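## Task

Get the thin slip sheet lying flat across the bottom of the orange crate, then set the finned metal heat sink upright on top of that sheet with its fins pointing up; the orange crate must end up sitting level on the table.

## Robot and tools

Robot: two arms. left_arm carries a two-finger gripper. right_arm carries a vacuum cup. Loose objects may occasionally get a small shove from outside. Nothing may end up off the table.

Frames. Printed positions (metres) and end_effector_quat_wxyz use the scene frame: origin at table-top height, halfway between the arms' nominal bases, +z up, +x outward over the table, left_arm toward +y. The real bases sit a little off nominal; a BASES line, if present, gives them. Printed values can be off by a few centimetres. Commanded offsets are instead taken along each Hand target's own axes. Gripper: fingers point along its +z, close along its y; its position point lies between the closed pads, fingertips about 19 mm past it closed, 6 mm fully open; a block juts about 10 cm toward its +x. Vacuum tool: its point is the centre of the cup rim (41 mm wide), cup facing its +z; the tool body widens to roughly 9 cm sideways starting about 3 cm behind the rim.

The 16-number row (used by execute_actions and move), every value in [-1, 1], both arms always included: left dx, dy, dz, rx, ry, rz, then gripper position, force_limit, speed; then right dx, dy, dz, rx, ry, rz, then suction. The six pose numbers per arm are an offset, not a pose: a shift from that arm's Hand target as it stood when the action or move began, in that target's own axes. 1.0 equals 0.6 m for dx-dz and 180 degrees for rx-rz; rx, ry, rz form a single rotation vector. All rows of one action count from that same start, and each new action or call starts afresh, so resending an offset moves again. All zeros re-requests the current Hand target. Gripper and suction numbers are absolute settings, not offsets: position +1 = open 85 mm, pads touch near -0.8, -1 closes until blocked; force_limit and speed (both start at +1) set grip strength and closing rate (about 20, 85, 150 mm/s at -1, 0, +1). Repeat previous gripper and suction values to keep them; 0 is a real command. Suction above 0.01 is on, at or below 0.01 off, and it persists.

execute_actions: actions is a list of actions; each action is up to 15 rows, one row per 1/30 s step, the last row held if fewer than 15. cameras picks images (omit/null/["all"] = all, [] = none). Empty actions just reports state.

move: target is one row or a list of up to 15 rows, all counted from the same starting Hand targets; straight paths, no obstacle avoidance, at most 10 s. speed in m/s, 0.002 to 1 (default 0.25), one value or one per target; turning is capped at twice that in rad/s. blend in metres rounds corners in a list. stop_force in N, 12 to 80, one value for both arms, ends an arm's path when pushback along its travel exceeds it; use it only slowly, not while rotating, and omit it when backing away from a contact. zero (default true) re-zeros force before the move; blocking=false returns early and cannot go with stop_force. The reply adds a move: line (done, off_target, moving, held, fault) plus limits such as paced (pose clipped) or held (a check withheld steps).

wait: seconds 0 to 10, arms keep their last command. stop: brakes a running move. zoom_image: camera (cam_head_left, cam_head_right, cam_left_wrist, cam_right_wrist) and region [x0, y0, x1, y1] in pixels, at most 504x504, from its latest image. finished_scene: scene = current scene number; ends it irreversibly.

Reading results: end effector position and quaternion, Hand target (last commanded pose after clipping; next offsets count from it), joint velocities ("within noise" means still). Each step the controller limits the command to 70 mm and 16 degrees from the measured pose, so arms may stop short; send the remaining gap as an offset. Gripper: object_status 0 moving, 1 blocked while opening, 2 blocked while closing (a grip), 3 reached target or pads met; position_measured in counts (3 open, 78 about 60 mm, 130 about 40 mm, 180 about 20 mm, 230 pads meet). Vacuum: suction_measured near 0 means no seal, 0.83 or more airtight; part_present is 1 from 0.50 and drops below 0.45. Seal on a smooth flat area clear of edges and holes; a held part rides up to 16 mm nearer the tool. To release, rest the part on its support, switch suction off, then retreat over 22 mm. Flange force is the estimated outside force on the tool along its axes; "no reading" means none available.

Avoid: any outside force of 150 N or joint torque beyond limits (wrist joints about 25-29 N m) triggers a 10 s fault stop; targets even slightly past a firm contact can do this. Avoid fast impacts, hard shoves, dropping or flinging parts, squeezing parts that still rest on something, and the two end effectors meeting. Long stretched-out holds heat motors (MOTOR HOT, then an over-temperature stop). Sealing the cup on the table pins the tool until suction is turned off.

Each tool is called by a JSON object that holds its "api" and its "payload".

## Session

{"api": "execute_actions", "payload": {"actions": []}}

Scene clock: 0.00 s.
left_arm: end_effector_position=(+0.2137, +0.5303, +0.2003) position_measured=3 object_status=3 end_effector_quat_wxyz=(+0.716, +0.325, -0.584, +0.202) | right_arm: end_effector_position=(+0.4845, +0.3701, +0.3173) suction_measured=0.00 part_present=0 end_effector_quat_wxyz=(+0.131, -0.055, +0.678, +0.722)
Joint positions: left_arm=[0.962 0.811 0.063 -0.301 -2.481 0.012] | right_arm=[0.844 0.631 0.325 -2.027 -0.77 0.798]
Joint velocities: within noise
Flange force (N): no reading
Hand target: left_arm +0.2137, +0.5303, +0.2003; +0.716, +0.325, -0.584, +0.202 | right_arm +0.4845, +0.3701, +0.3173; +0.131, -0.055, +0.678, +0.722

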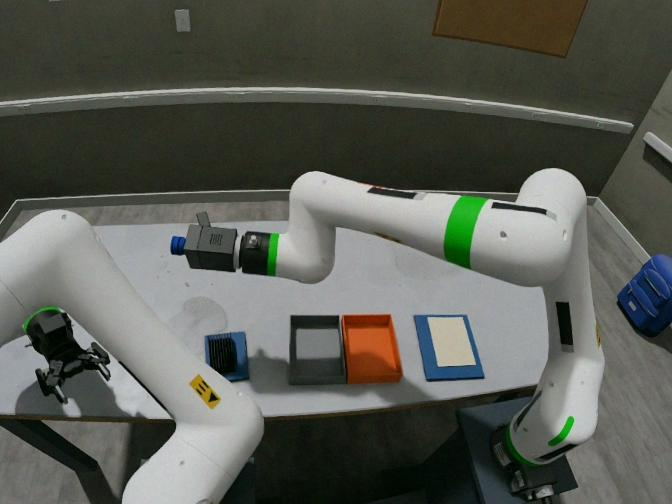

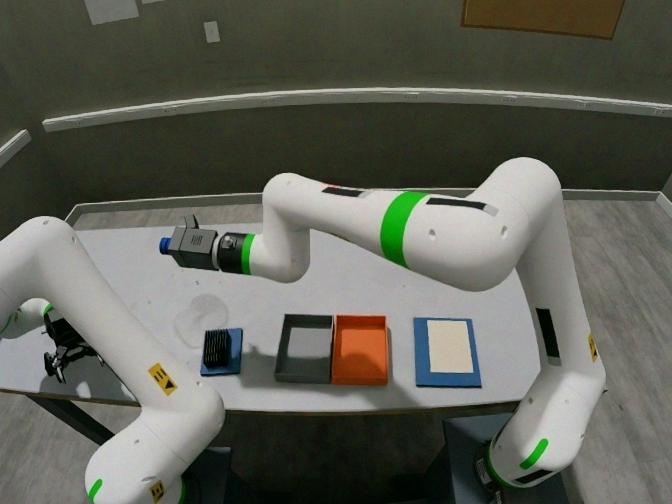

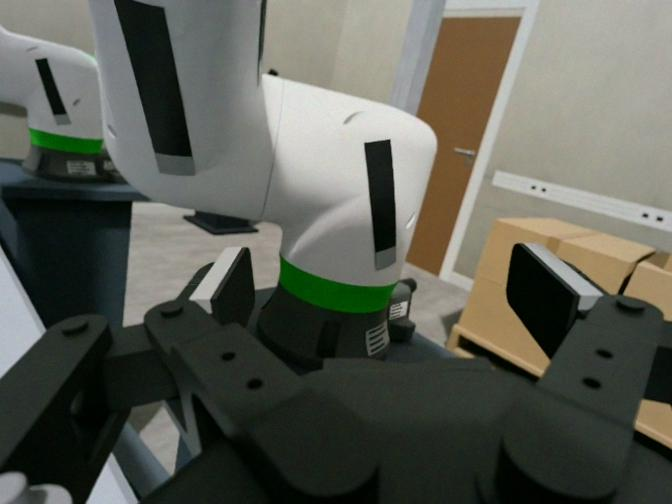

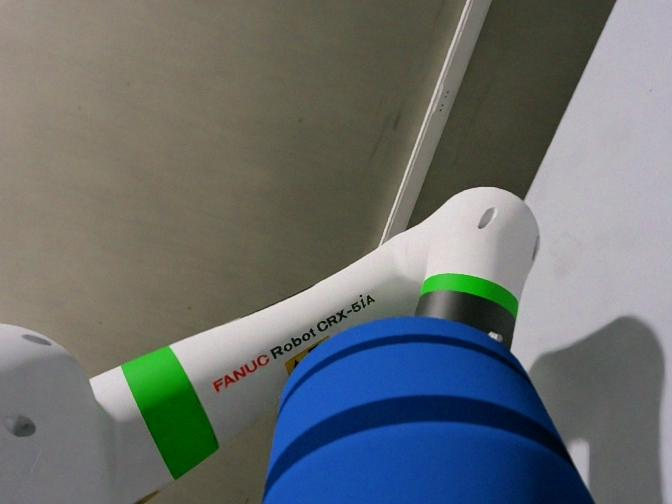

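{"api": "zoom_image", "payload": {"camera": "cam_head_left", "region": [190, 280, 500, 420]}}

{"api": "zoom_image", "payload": {"camera": "cam_head_right", "region": [180, 280, 500, 420]}}

Scaled by 1.626 from the camera's 672x504 image, which has a finer 960x720 frame.

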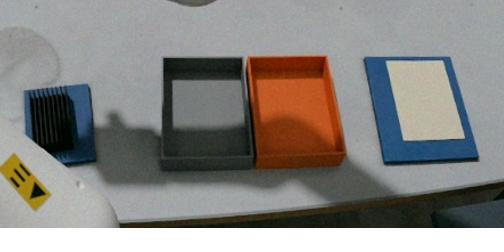

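Scaled by 1.575 from the camera's 672x504 image, which has a finer 960x720 frame.

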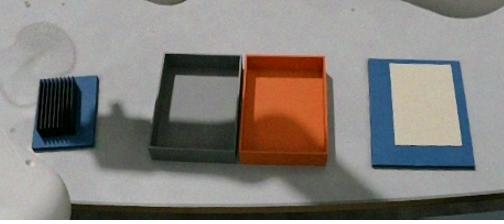

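{"api": "move", "payload": {"target": [0,0,0,0,0,0,1,1,1,0.091,0.23,-0.79,0.516,0.0937,0.0393,0], "speed": 0.2}}

Scene clock: 6.30 s.
left_arm: end_effector_position=(+0.2137, +0.5303, +0.2003) position_measured=3 object_status=3 end_effector_quat_wxyz=(+0.716, +0.325, -0.584, +0.202) | right_arm: end_effector_position=(+0.3489, -0.1005, +0.4004) suction_measured=0.00 part_present=0 end_effector_quat_wxyz=(+0.000, +0.000, +1.000, +0.000)
Joint positions: left_arm=[0.962 0.811 0.063 -0.301 -2.481 0.012] | right_arm=[1.182 -0.068 0.123 -0.001 -1.761 -1.133]
Joint velocities: within noise
Flange force (N): left_arm=[2.9 -1.3 -0.3] | right_arm=[-0.3 -0.3 -1.4]
Hand target: left_arm +0.2137, +0.5303, +0.2003; +0.716, +0.325, -0.584, +0.202 | right_arm +0.3489, -0.1005, +0.4004; +0.000, +0.000, +1.000, +0.000
Off the commanded pose: left_arm 0.000 m, 0 deg | right_arm 0.000 m, 0 deg.
move: done

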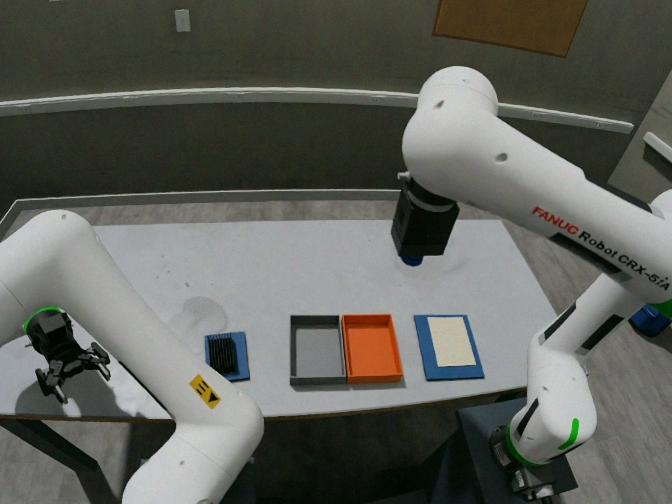

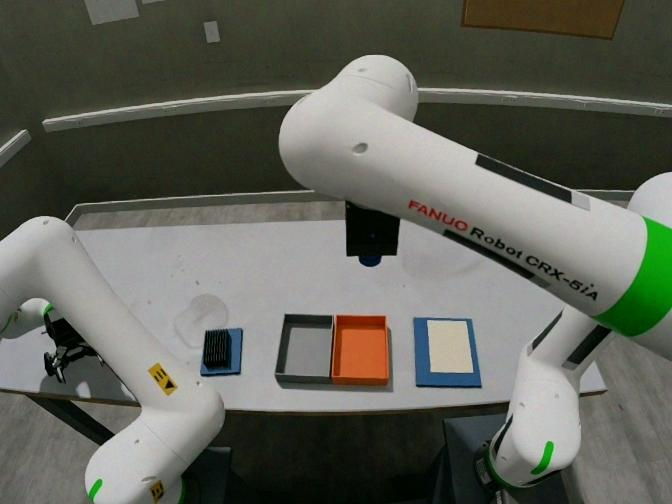

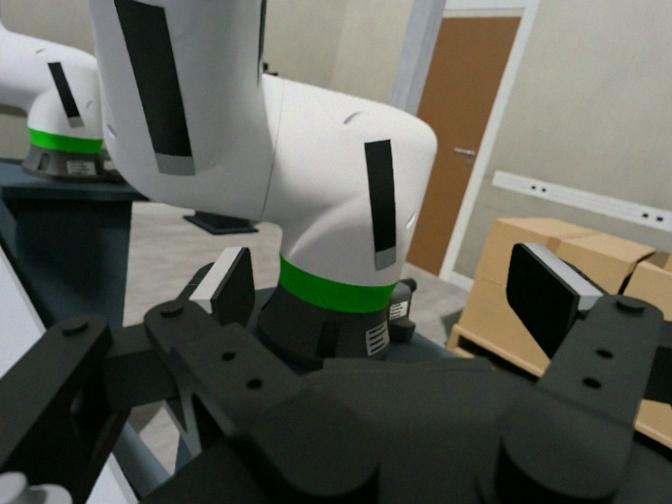

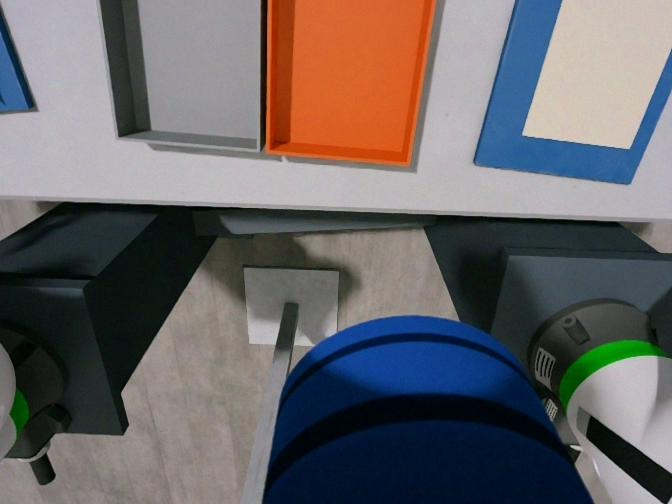

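{"api": "move", "payload": {"target": [0,0,0,0,0,0,1,1,1,0,-0.1667,0,0,0,0,0], "cameras": ["cam_right_wrist"]}}

{"api": "move", "payload": {"target": [0,0,0,0,0,0,1,1,1,0,0,0.1667,0,0,0,0], "cameras": ["cam_right_wrist","cam_head_left","cam_head_right"]}}

Scene clock: 8.30 s.
left_arm: end_effector_position=(+0.2137, +0.5303, +0.2003) position_measured=3 object_status=3 end_effector_quat_wxyz=(+0.716, +0.325, -0.584, +0.202) | right_arm: end_effector_position=(+0.3489, -0.2005, +0.4004) suction_measured=0.00 part_present=0 end_effector_quat_wxyz=(+0.000, +0.000, +1.000, +0.000)
Joint positions: left_arm=[0.962 0.811 0.063 -0.301 -2.481 0.012] | right_arm=[1.048 -0.236 -0.02 -0.001 -1.786 -0.998]
Joint velocities: within noise
Flange force (N): left_arm=[2.8 -2.0 0.2] | right_arm=[1.7 -1.1 -0.3]
Hand target: left_arm +0.2137, +0.5303, +0.2003; +0.716, +0.325, -0.584, +0.202 | right_arm +0.3489, -0.2005, +0.4004; +0.000, +0.000, +1.000, +0.000
Off the commanded pose: left_arm 0.000 m, 0 deg | right_arm 0.000 m, 0 deg.
move: done
Images, in order (width x height): cam_right_wrist 672x504.

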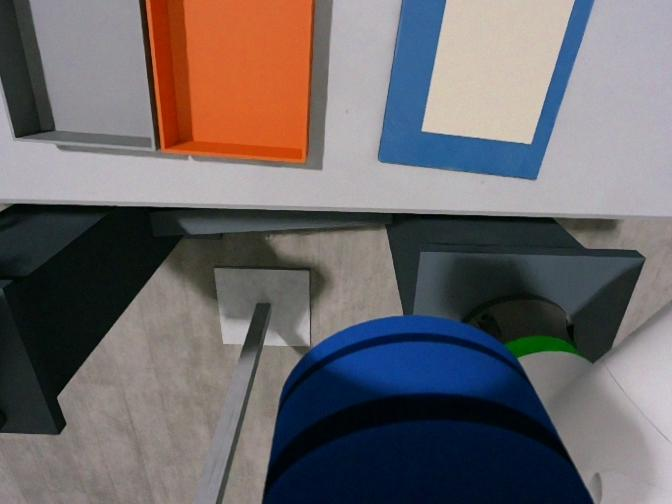

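Scene clock: 9.17 s.
left_arm: end_effector_position=(+0.2137, +0.5303, +0.2003) position_measured=3 object_status=3 end_effector_quat_wxyz=(+0.716, +0.325, -0.584, +0.202) | right_arm: end_effector_position=(+0.3488, -0.2005, +0.3004) suction_measured=0.00 part_present=0 end_effector_quat_wxyz=(+0.000, +0.000, +1.000, +0.000)
Joint positions: left_arm=[0.962 0.811 0.063 -0.301 -2.481 0.012] | right_arm=[1.048 -0.26 -0.274 -0.001 -1.557 -0.998]
Joint velocities: within noise
Flange force (N): left_arm=[2.7 -2.3 1.3] | right_arm=[2.0 -2.1 -0.7]
Hand target: left_arm +0.2137, +0.5303, +0.2003; +0.716, +0.325, -0.584, +0.202 | right_arm +0.3488, -0.2005, +0.3004; +0.000, +0.000, +1.000, +0.000
Off the commanded pose: left_arm 0.000 m, 0 deg | right_arm 0.000 m, 0 deg.
move: done
Images, in order (width x height): cam_head_left 672x504, cam_head_right 672x504, cam_right_wrist 672x504.

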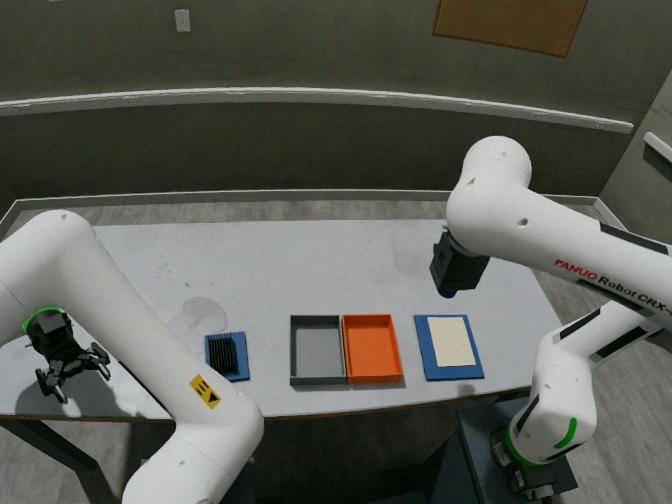

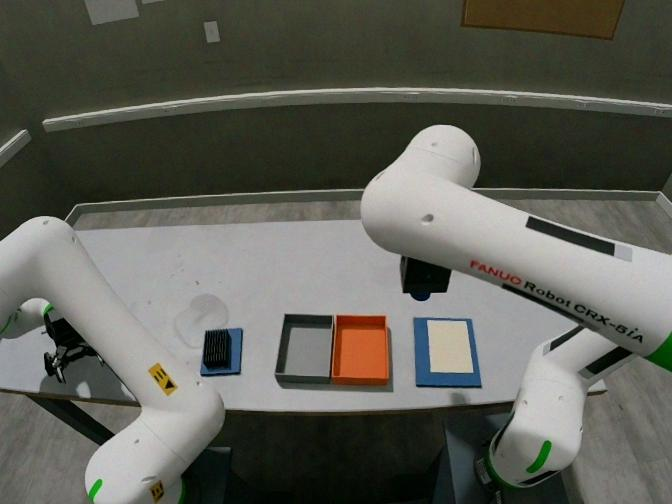

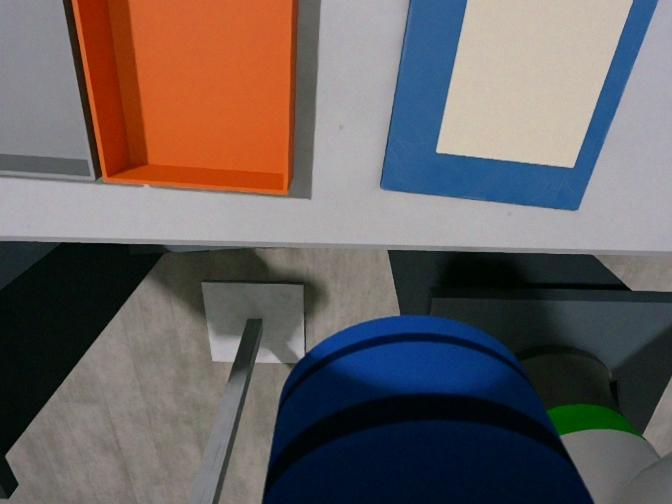

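{"api": "move", "payload": {"target": [0,0,0,0,0,0,1,1,1,-0.13,-0.15,0,0,0,0,0], "cameras": ["cam_right_wrist"]}}

{"api": "zoom_image", "payload": {"camera": "cam_right_wrist", "region": [200, 0, 672, 300]}}

{"api": "move", "payload": {"target": [0,0,0,0,0,0,1,1,1,0,0.3667,0,0,0,0,0], "cameras": ["cam_right_wrist"]}}

{"api": "zoom_image", "payload": {"camera": "cam_right_wrist", "region": [200, 0, 672, 300]}}

Scene clock: 12.70 s.
left_arm: end_effector_position=(+0.2137, +0.5303, +0.2003) position_measured=3 object_status=3 end_effector_quat_wxyz=(+0.716, +0.325, -0.584, +0.202) | right_arm: end_effector_position=(+0.4268, -0.2905, +0.3003) suction_measured=0.00 part_present=0 end_effector_quat_wxyz=(+0.000, +0.000, +1.000, +0.000)
Joint positions: left_arm=[0.962 0.811 0.063 -0.301 -2.481 0.012] | right_arm=[0.699 -0.178 -0.209 -0.001 -1.54 -0.649]
Joint velocities: within noise
Flange force (N): left_arm=[2.5 -1.5 0.5] | right_arm=[1.9 -2.1 -0.4]
Hand target: left_arm +0.2137, +0.5303, +0.2003; +0.716, +0.325, -0.584, +0.202 | right_arm +0.4268, -0.2905, +0.3003; +0.000, +0.000, +1.000, +0.000
Off the commanded pose: left_arm 0.000 m, 0 deg | right_arm 0.000 m, 0 deg.
move: done
Images, in order (width x height): cam_right_wrist 672x504.

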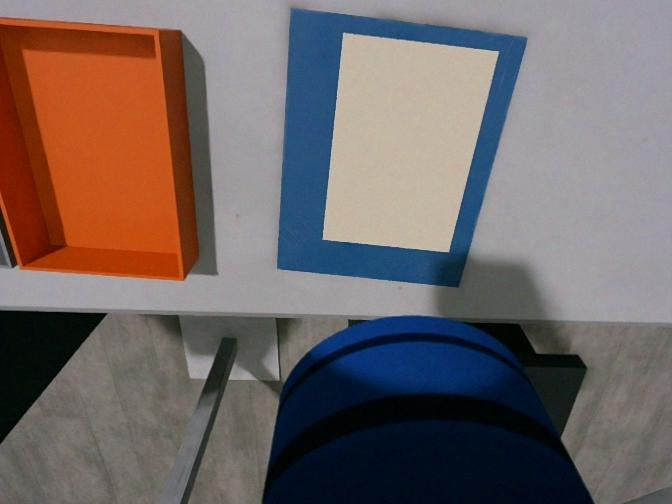

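Scaled by 1.068 from the camera's 672x504 image, which has a finer 960x720 frame.

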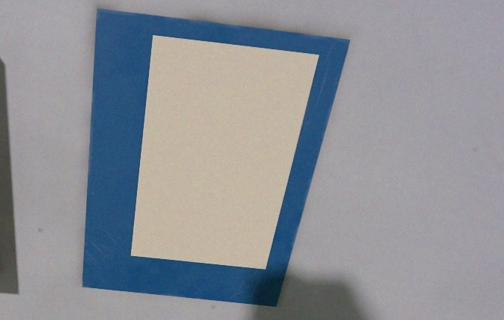

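Scene clock: 14.03 s.
left_arm: end_effector_position=(+0.2137, +0.5303, +0.2003) position_measured=3 object_status=3 end_effector_quat_wxyz=(+0.716, +0.325, -0.584, +0.202) | right_arm: end_effector_position=(+0.4269, -0.0705, +0.3004) suction_measured=0.00 part_present=0 end_effector_quat_wxyz=(+0.000, +0.000, +1.000, +0.000)
Joint positions: left_arm=[0.962 0.811 0.063 -0.301 -2.481 0.012] | right_arm=[1.058 0.11 0.07 0 -1.531 -1.008]
Joint velocities: within noise
Flange force (N): left_arm=[2.7 -2.2 -0.1] | right_arm=[-1.3 0.7 -0.8]
Hand target: left_arm +0.2137, +0.5303, +0.2003; +0.716, +0.325, -0.584, +0.202 | right_arm +0.4269, -0.0705, +0.3004; +0.000, +0.000, +1.000, +0.000
Off the commanded pose: left_arm 0.000 m, 0 deg | right_arm 0.000 m, 0 deg.
move: done
Images, in order (width x height): cam_right_wrist 672x504.

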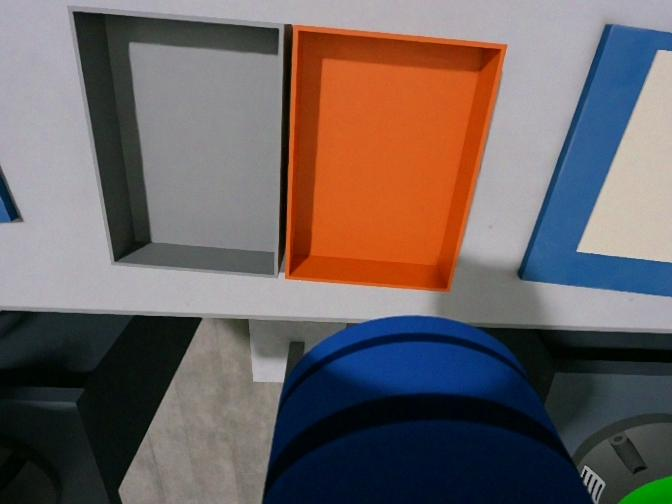

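Scaled by 1.068 from the camera's 672x504 image, which has a finer 960x720 frame.

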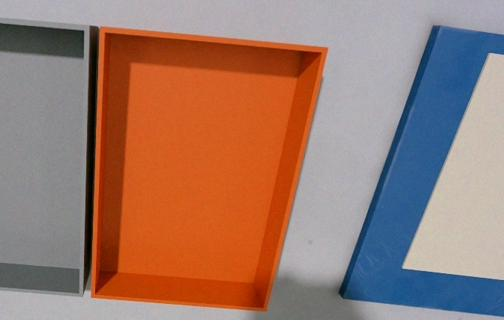

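{"api": "zoom_image", "payload": {"camera": "cam_right_wrist", "region": [270, 0, 520, 150]}}

{"api": "zoom_image", "payload": {"camera": "cam_right_wrist", "region": [270, 170, 520, 320]}}

Scaled by 2.016 from the camera's 672x504 image, which has a finer 960x720 frame.

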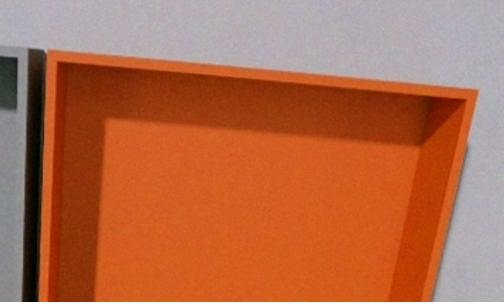

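Scaled by 2.016 from the camera's 672x504 image, which has a finer 960x720 frame.

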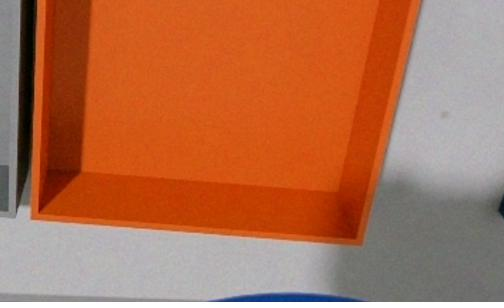

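{"api": "move", "payload": {"target": [0,0,0,0,0,0,1,1,1,0.055,-0.416,0.333,0,0,0,0]}}

Scene clock: 20.57 s.
left_arm: end_effector_position=(+0.2137, +0.5303, +0.2003) position_measured=3 object_status=3 end_effector_quat_wxyz=(+0.716, +0.325, -0.584, +0.202) | right_arm: end_effector_position=(+0.3937, -0.3200, +0.1005) suction_measured=0.00 part_present=0 end_effector_quat_wxyz=(+0.000, +0.000, +1.000, +0.000)
Joint positions: left_arm=[0.962 0.811 0.063 -0.301 -2.481 0.012] | right_arm=[0.687 -0.142 -0.666 -0.001 -1.046 -0.637]
Joint velocities: within noise
Flange force (N): left_arm=[2.9 -1.8 0.6] | right_arm=[0.0 -0.7 -2.4]
Hand target: left_arm +0.2137, +0.5303, +0.2003; +0.716, +0.325, -0.584, +0.202 | right_arm +0.3937, -0.3200, +0.1005; +0.000, +0.000, +1.000, +0.000
Off the commanded pose: left_arm 0.000 m, 0 deg | right_arm 0.000 m, 0 deg.
move: done

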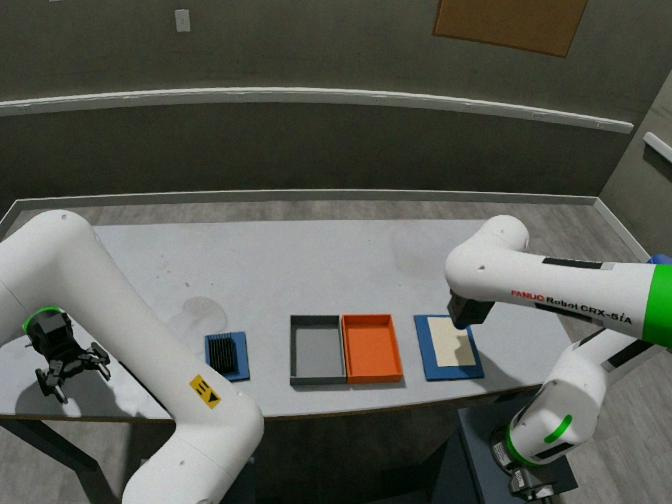

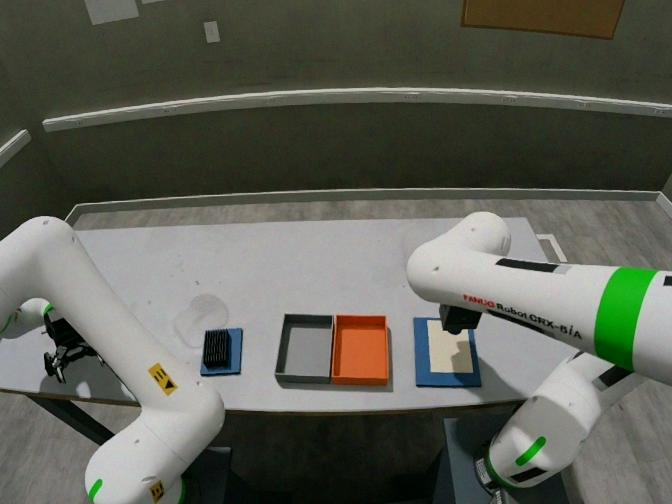

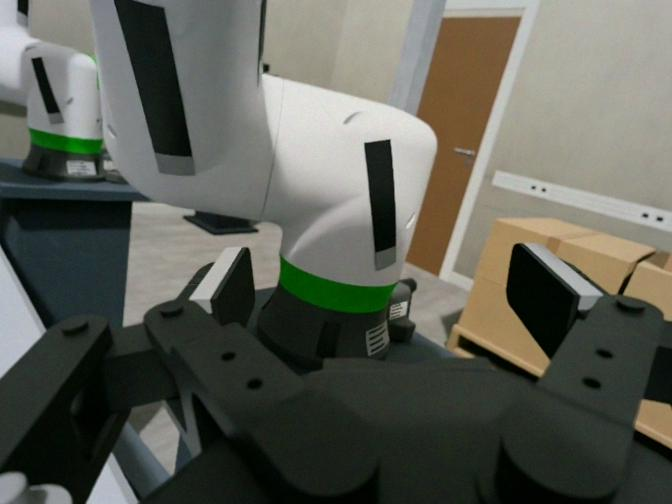

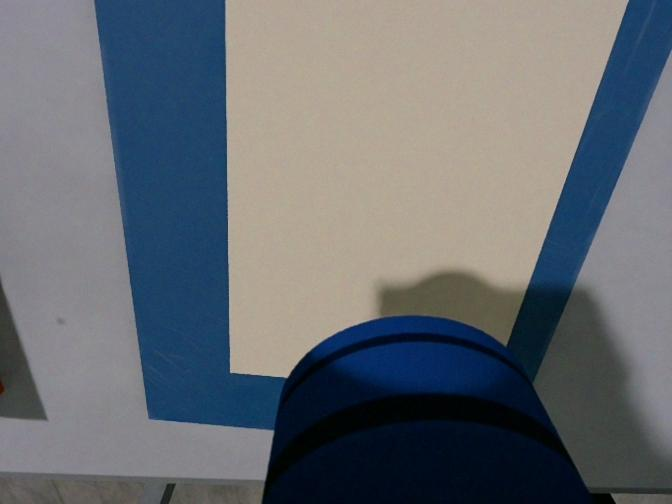

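{"api": "move", "payload": {"target": [0,0,0,0,0,0,1,1,1,-0.0067,-0.0133,0.1167,0,0,0,0], "cameras": ["cam_right_wrist"]}}

{"api": "move", "payload": {"target": [0,0,0,0,0,0,1,1,1,0,0,0.075,0,0,0,1], "cameras": ["cam_right_wrist"], "speed": 0.02, "stop_force": 12}}

Scene clock: 22.53 s.
left_arm: end_effector_position=(+0.2137, +0.5303, +0.2003) position_measured=3 object_status=3 end_effector_quat_wxyz=(+0.716, +0.325, -0.584, +0.202) | right_arm: end_effector_position=(+0.3976, -0.3279, +0.0305) suction_measured=0.00 part_present=0 end_effector_quat_wxyz=(+0.000, +0.000, +1.000, +0.000)
Joint positions: left_arm=[0.962 0.811 0.063 -0.301 -2.481 0.012] | right_arm=[0.66 -0.003 -0.742 -0.001 -0.832 -0.609]
Joint velocities: within noise
Flange force (N): left_arm=[3.3 -2.1 0.5] | right_arm=[0.0 0.0 -1.7]
Hand target: left_arm +0.2137, +0.5303, +0.2003; +0.716, +0.325, -0.584, +0.202 | right_arm +0.3977, -0.3279, +0.0305; +0.000, +0.000, +1.000, +0.000
Off the commanded pose: left_arm 0.000 m, 0 deg | right_arm 0.000 m, 0 deg.
move: done
Images, in order (width x height): cam_right_wrist 672x504.

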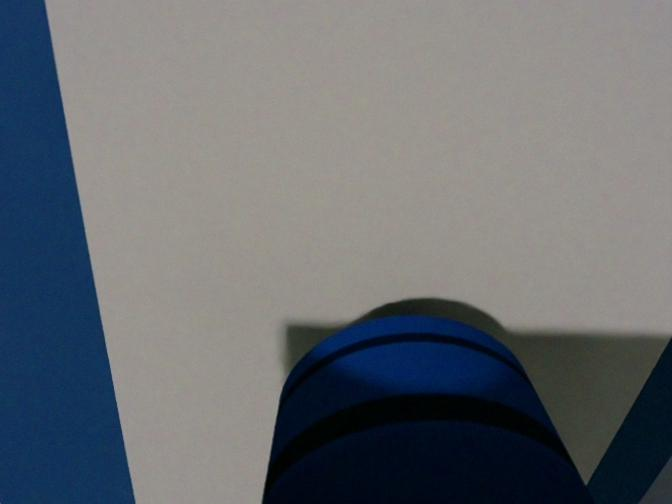

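Scene clock: 24.90 s.
left_arm: end_effector_position=(+0.2137, +0.5303, +0.2003) position_measured=3 object_status=3 end_effector_quat_wxyz=(+0.716, +0.325, -0.584, +0.202) | right_arm: end_effector_position=(+0.3977, -0.3279, -0.0048) suction_measured=0.96 part_present=1 end_effector_quat_wxyz=(+0.000, +0.000, +1.000, +0.000)
Joint positions: left_arm=[0.962 0.811 0.063 -0.301 -2.481 0.012] | right_arm=[0.66 0.081 -0.77 -0.001 -0.72 -0.609]
Joint velocities: within noise
Flange force (N): left_arm=[2.3 -1.8 0.8] | right_arm=[12.3 -1.0 -50.3]
Hand target: left_arm +0.2137, +0.5303, +0.2003; +0.716, +0.325, -0.584, +0.202 | right_arm +0.3977, -0.3279, -0.0048; +0.000, +0.000, +1.000, +0.000 (not the last commanded pose)
Off the commanded pose: left_arm 0.000 m, 0 deg | right_arm 0.010 m, 0 deg.
move: contact (right_arm)
Images, in order (width x height): cam_right_wrist 672x504.

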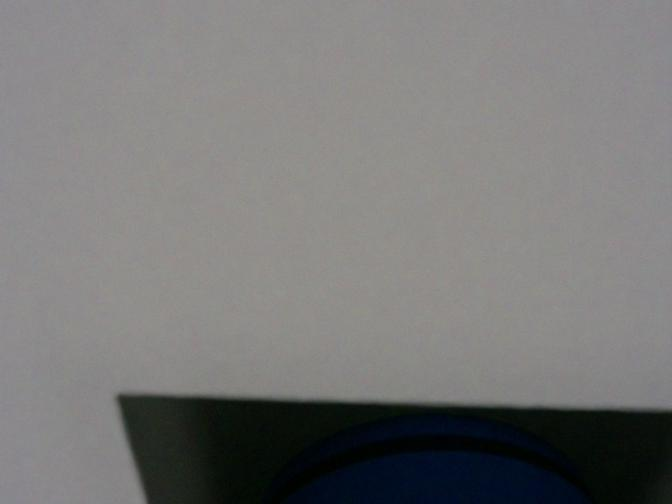

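{"api": "move", "payload": {"target": [0,0,0,0,0,0,1,1,1,0,0,-0.2,0,0,0,1], "speed": 0.12}}

Scene clock: 26.47 s.
left_arm: end_effector_position=(+0.2137, +0.5303, +0.2003) position_measured=3 object_status=3 end_effector_quat_wxyz=(+0.716, +0.325, -0.584, +0.202) | right_arm: end_effector_position=(+0.3978, -0.3280, +0.1152) suction_measured=0.96 part_present=1 end_effector_quat_wxyz=(+0.000, +0.000, +1.000, +0.000)
Joint positions: left_arm=[0.962 0.811 0.063 -0.301 -2.481 0.012] | right_arm=[0.659 -0.157 -0.64 0 -1.088 -0.609]
Joint velocities: within noise
Flange force (N): left_arm=[3.1 -1.4 0.1] | right_arm=[2.6 0.0 -2.0]
Hand target: left_arm +0.2137, +0.5303, +0.2003; +0.716, +0.325, -0.584, +0.202 | right_arm +0.3977, -0.3280, +0.1152; +0.000, +0.000, +1.000, +0.000
Off the commanded pose: left_arm 0.000 m, 0 deg | right_arm 0.000 m, 0 deg.
move: done

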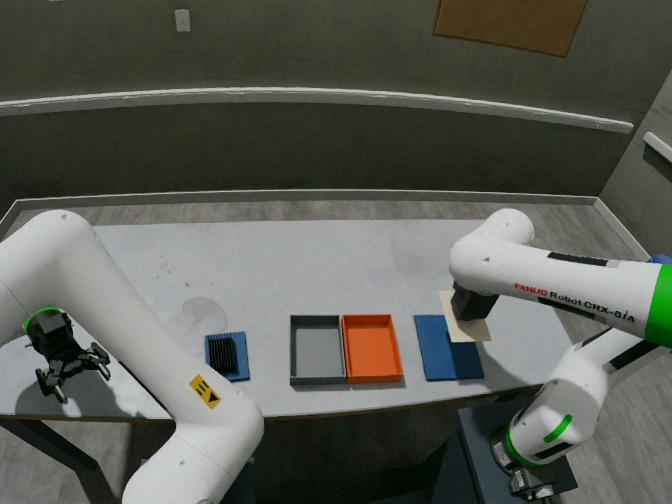

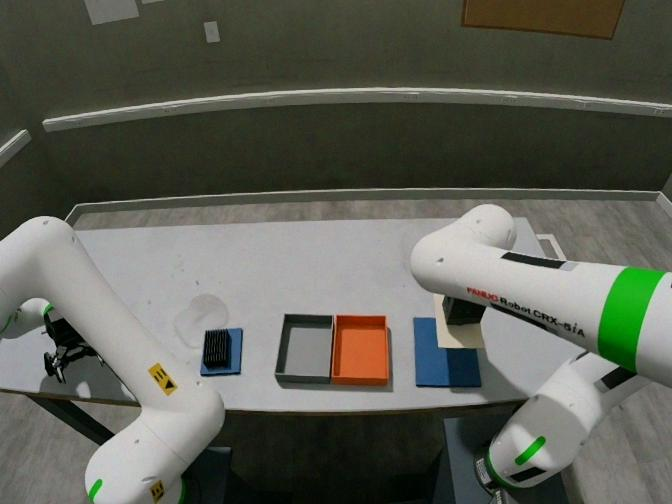

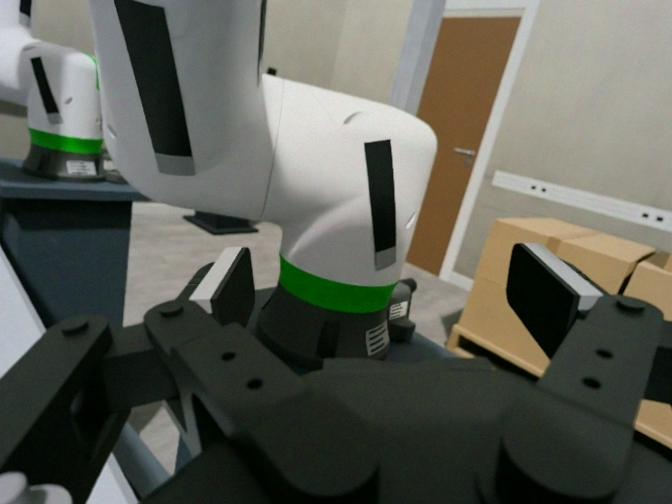

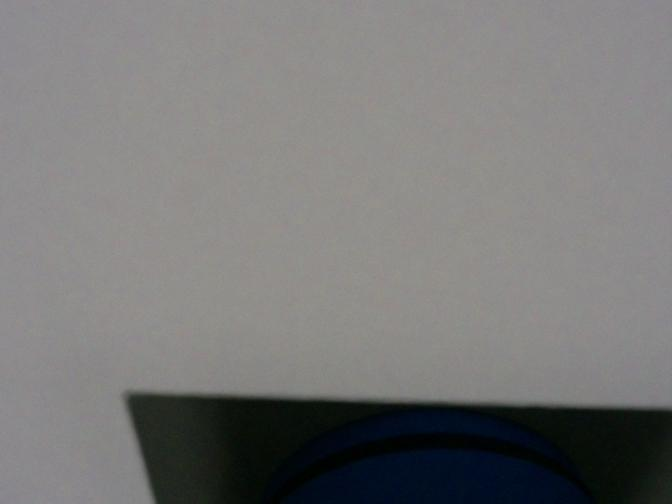

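{"api": "move", "payload": {"target": [0,0,0,0,0,0,1,1,1,0.0122,0.3957,0,0,0,-0.006,1], "speed": 0.15}}

{"api": "move", "payload": {"target": [0,0,0,0,0,0,1,1,1,0,0,0.11,0,0,0,1], "speed": 0.1}}

Scene clock: 29.00 s.
left_arm: end_effector_position=(+0.2137, +0.5303, +0.2003) position_measured=3 object_status=3 end_effector_quat_wxyz=(+0.716, +0.325, -0.584, +0.202) | right_arm: end_effector_position=(+0.3905, -0.0905, +0.1153) suction_measured=0.96 part_present=1 end_effector_quat_wxyz=(+0.000, -0.009, +1.000, +0.000)
Joint positions: left_arm=[0.962 0.811 0.063 -0.301 -2.481 0.012] | right_arm=[1.104 0.129 -0.358 -0.001 -1.084 -1.035]
Joint velocities: within noise
Flange force (N): left_arm=[2.4 -2.0 -0.7] | right_arm=[-1.5 0.6 -1.0]
Hand target: left_arm +0.2137, +0.5303, +0.2003; +0.716, +0.325, -0.584, +0.202 | right_arm +0.3905, -0.0905, +0.1153; +0.000, -0.009, +1.000, +0.000
Off the commanded pose: left_arm 0.000 m, 0 deg | right_arm 0.000 m, 0 deg.
move: done

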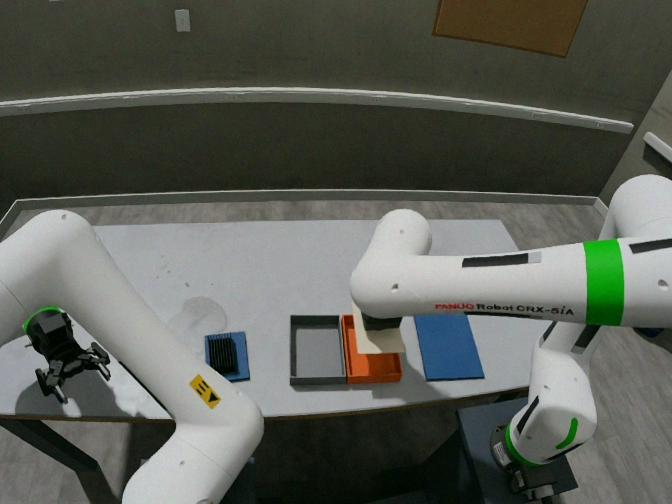

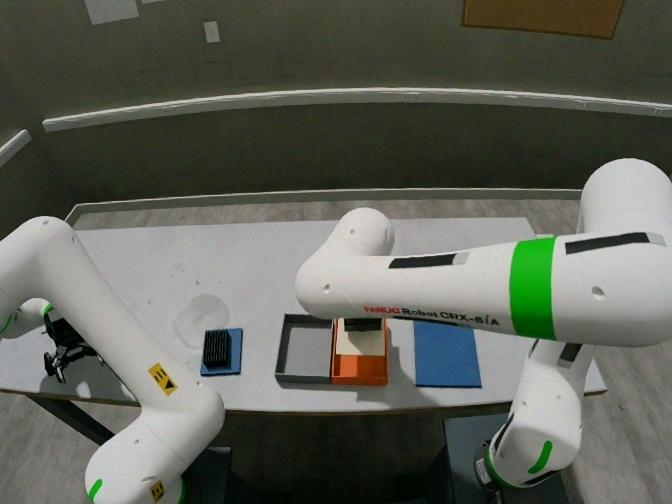

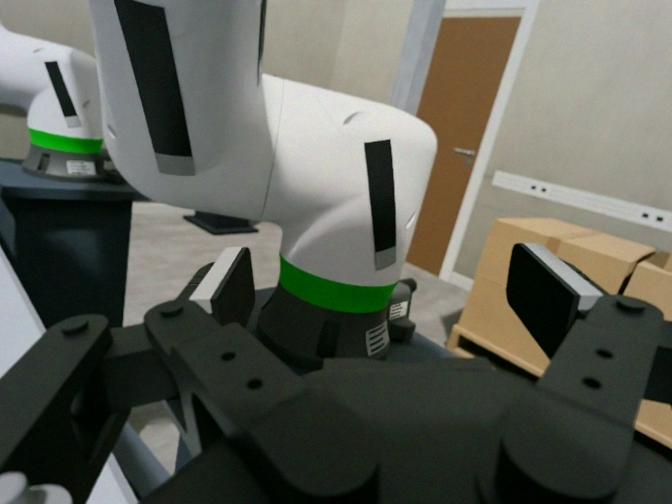

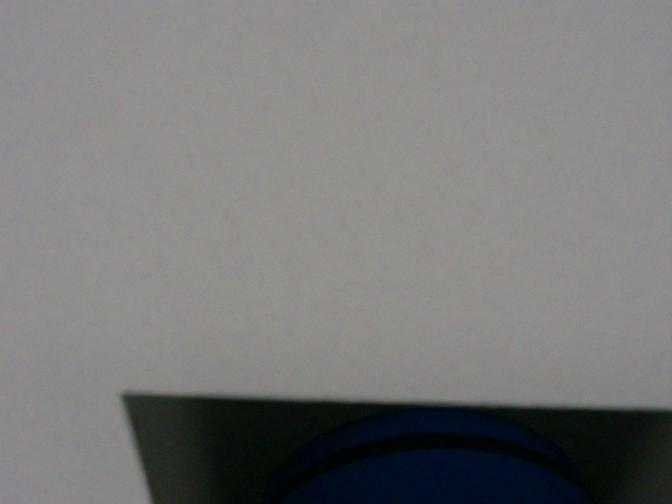

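Scene clock: 30.03 s.
left_arm: end_effector_position=(+0.2137, +0.5303, +0.2003) position_measured=3 object_status=3 end_effector_quat_wxyz=(+0.716, +0.325, -0.584, +0.202) | right_arm: end_effector_position=(+0.3905, -0.0905, +0.0493) suction_measured=0.96 part_present=1 end_effector_quat_wxyz=(+0.000, -0.009, +1.000, +0.000)
Joint positions: left_arm=[0.962 0.811 0.063 -0.301 -2.481 0.012] | right_arm=[1.104 0.223 -0.428 -0.001 -0.92 -1.035]
Joint velocities: within noise
Flange force (N): left_arm=[2.5 -1.8 0.0] | right_arm=[-1.0 0.8 -0.6]
Hand target: left_arm +0.2137, +0.5303, +0.2003; +0.716, +0.325, -0.584, +0.202 | right_arm +0.3905, -0.0905, +0.0493; +0.000, -0.009, +1.000, +0.000
Off the commanded pose: left_arm 0.000 m, 0 deg | right_arm 0.000 m, 0 deg.
move: done

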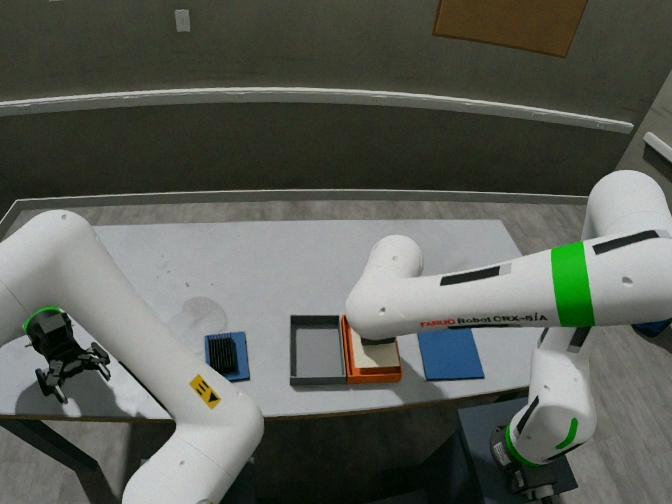

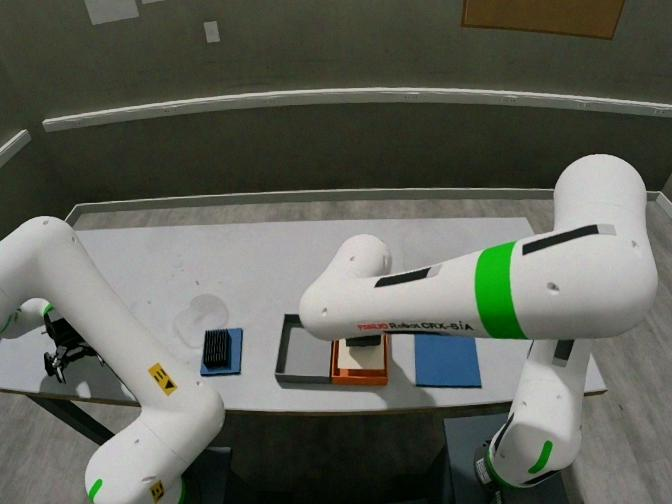

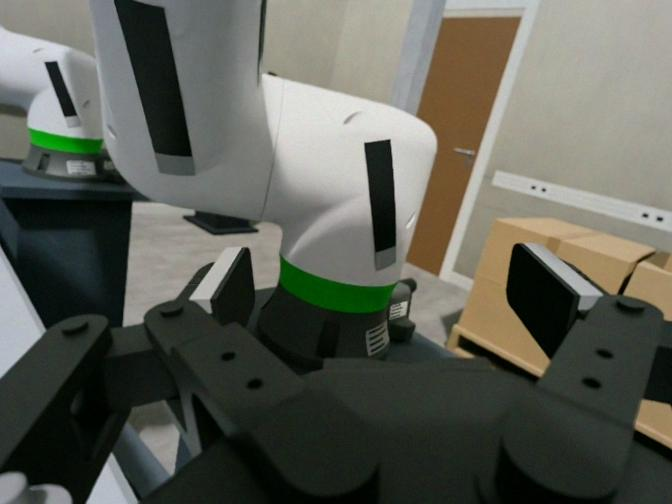

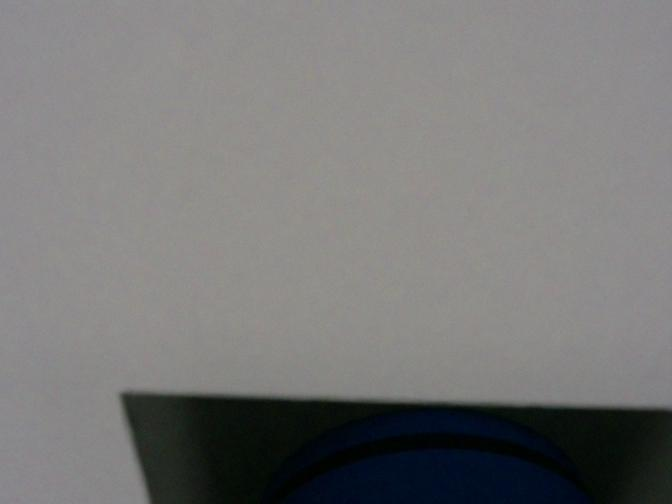

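{"api": "zoom_image", "payload": {"camera": "cam_head_right", "region": [260, 300, 420, 400]}}

{"api": "zoom_image", "payload": {"camera": "cam_head_left", "region": [280, 300, 440, 400]}}

Scaled by 3.150 from the camera's 672x504 image, which has a finer 960x720 frame.

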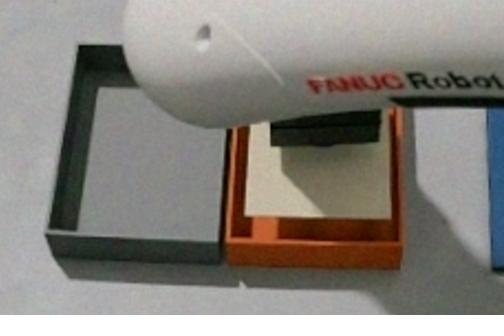

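Scaled by 3.150 from the camera's 672x504 image, which has a finer 960x720 frame.

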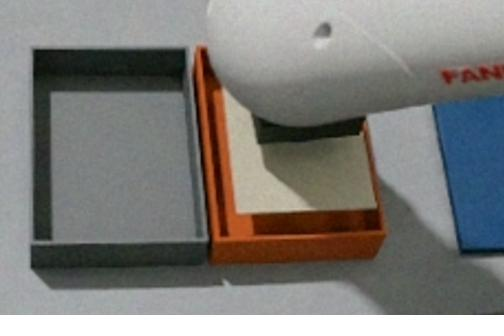

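{"api": "move", "payload": {"target": [0,0,0,0,0,0,1,1,1,0,0.0035,0.03,0,0,0,1], "speed": 0.1, "cameras": ["cam_head_left","cam_head_right"]}}

{"api": "zoom_image", "payload": {"camera": "cam_head_right", "region": [260, 300, 420, 400]}}

{"api": "zoom_image", "payload": {"camera": "cam_head_left", "region": [280, 300, 440, 400]}}

Scene clock: 31.67 s.
left_arm: end_effector_position=(+0.2137, +0.5303, +0.2003) position_measured=3 object_status=3 end_effector_quat_wxyz=(+0.716, +0.325, -0.584, +0.202) | right_arm: end_effector_position=(+0.3905, -0.0884, +0.0313) suction_measured=0.96 part_present=1 end_effector_quat_wxyz=(+0.000, -0.009, +1.000, +0.000)
Joint positions: left_arm=[0.962 0.811 0.063 -0.301 -2.481 0.012] | right_arm=[1.107 0.256 -0.438 -0.001 -0.876 -1.038]
Joint velocities: within noise
Flange force (N): left_arm=[2.5 -1.9 -0.5] | right_arm=[-1.5 0.2 -1.1]
Hand target: left_arm +0.2137, +0.5303, +0.2003; +0.716, +0.325, -0.584, +0.202 | right_arm +0.3905, -0.0884, +0.0313; +0.000, -0.009, +1.000, +0.000
Off the commanded pose: left_arm 0.000 m, 0 deg | right_arm 0.000 m, 0 deg.
move: done
Images, in order (width x height): cam_head_left 672x504, cam_head_right 672x504.

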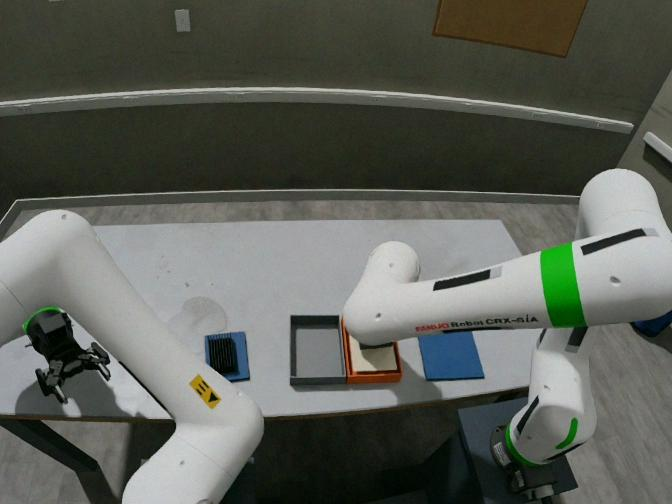

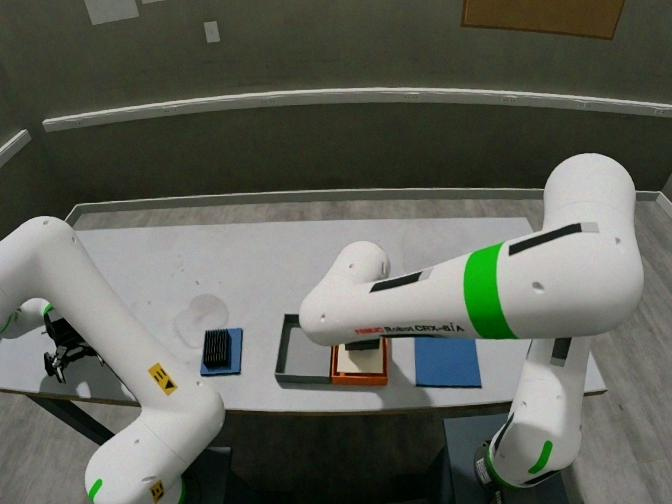

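Scaled by 3.150 from the camera's 672x504 image, which has a finer 960x720 frame.

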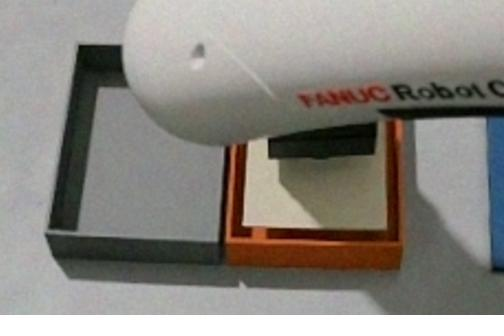

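Scaled by 3.150 from the camera's 672x504 image, which has a finer 960x720 frame.

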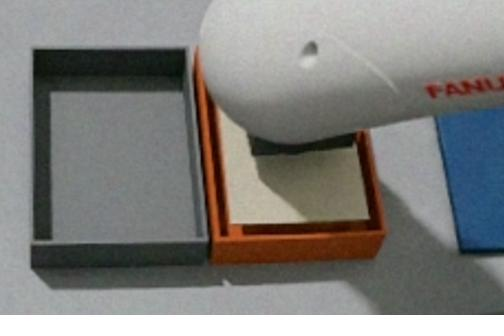

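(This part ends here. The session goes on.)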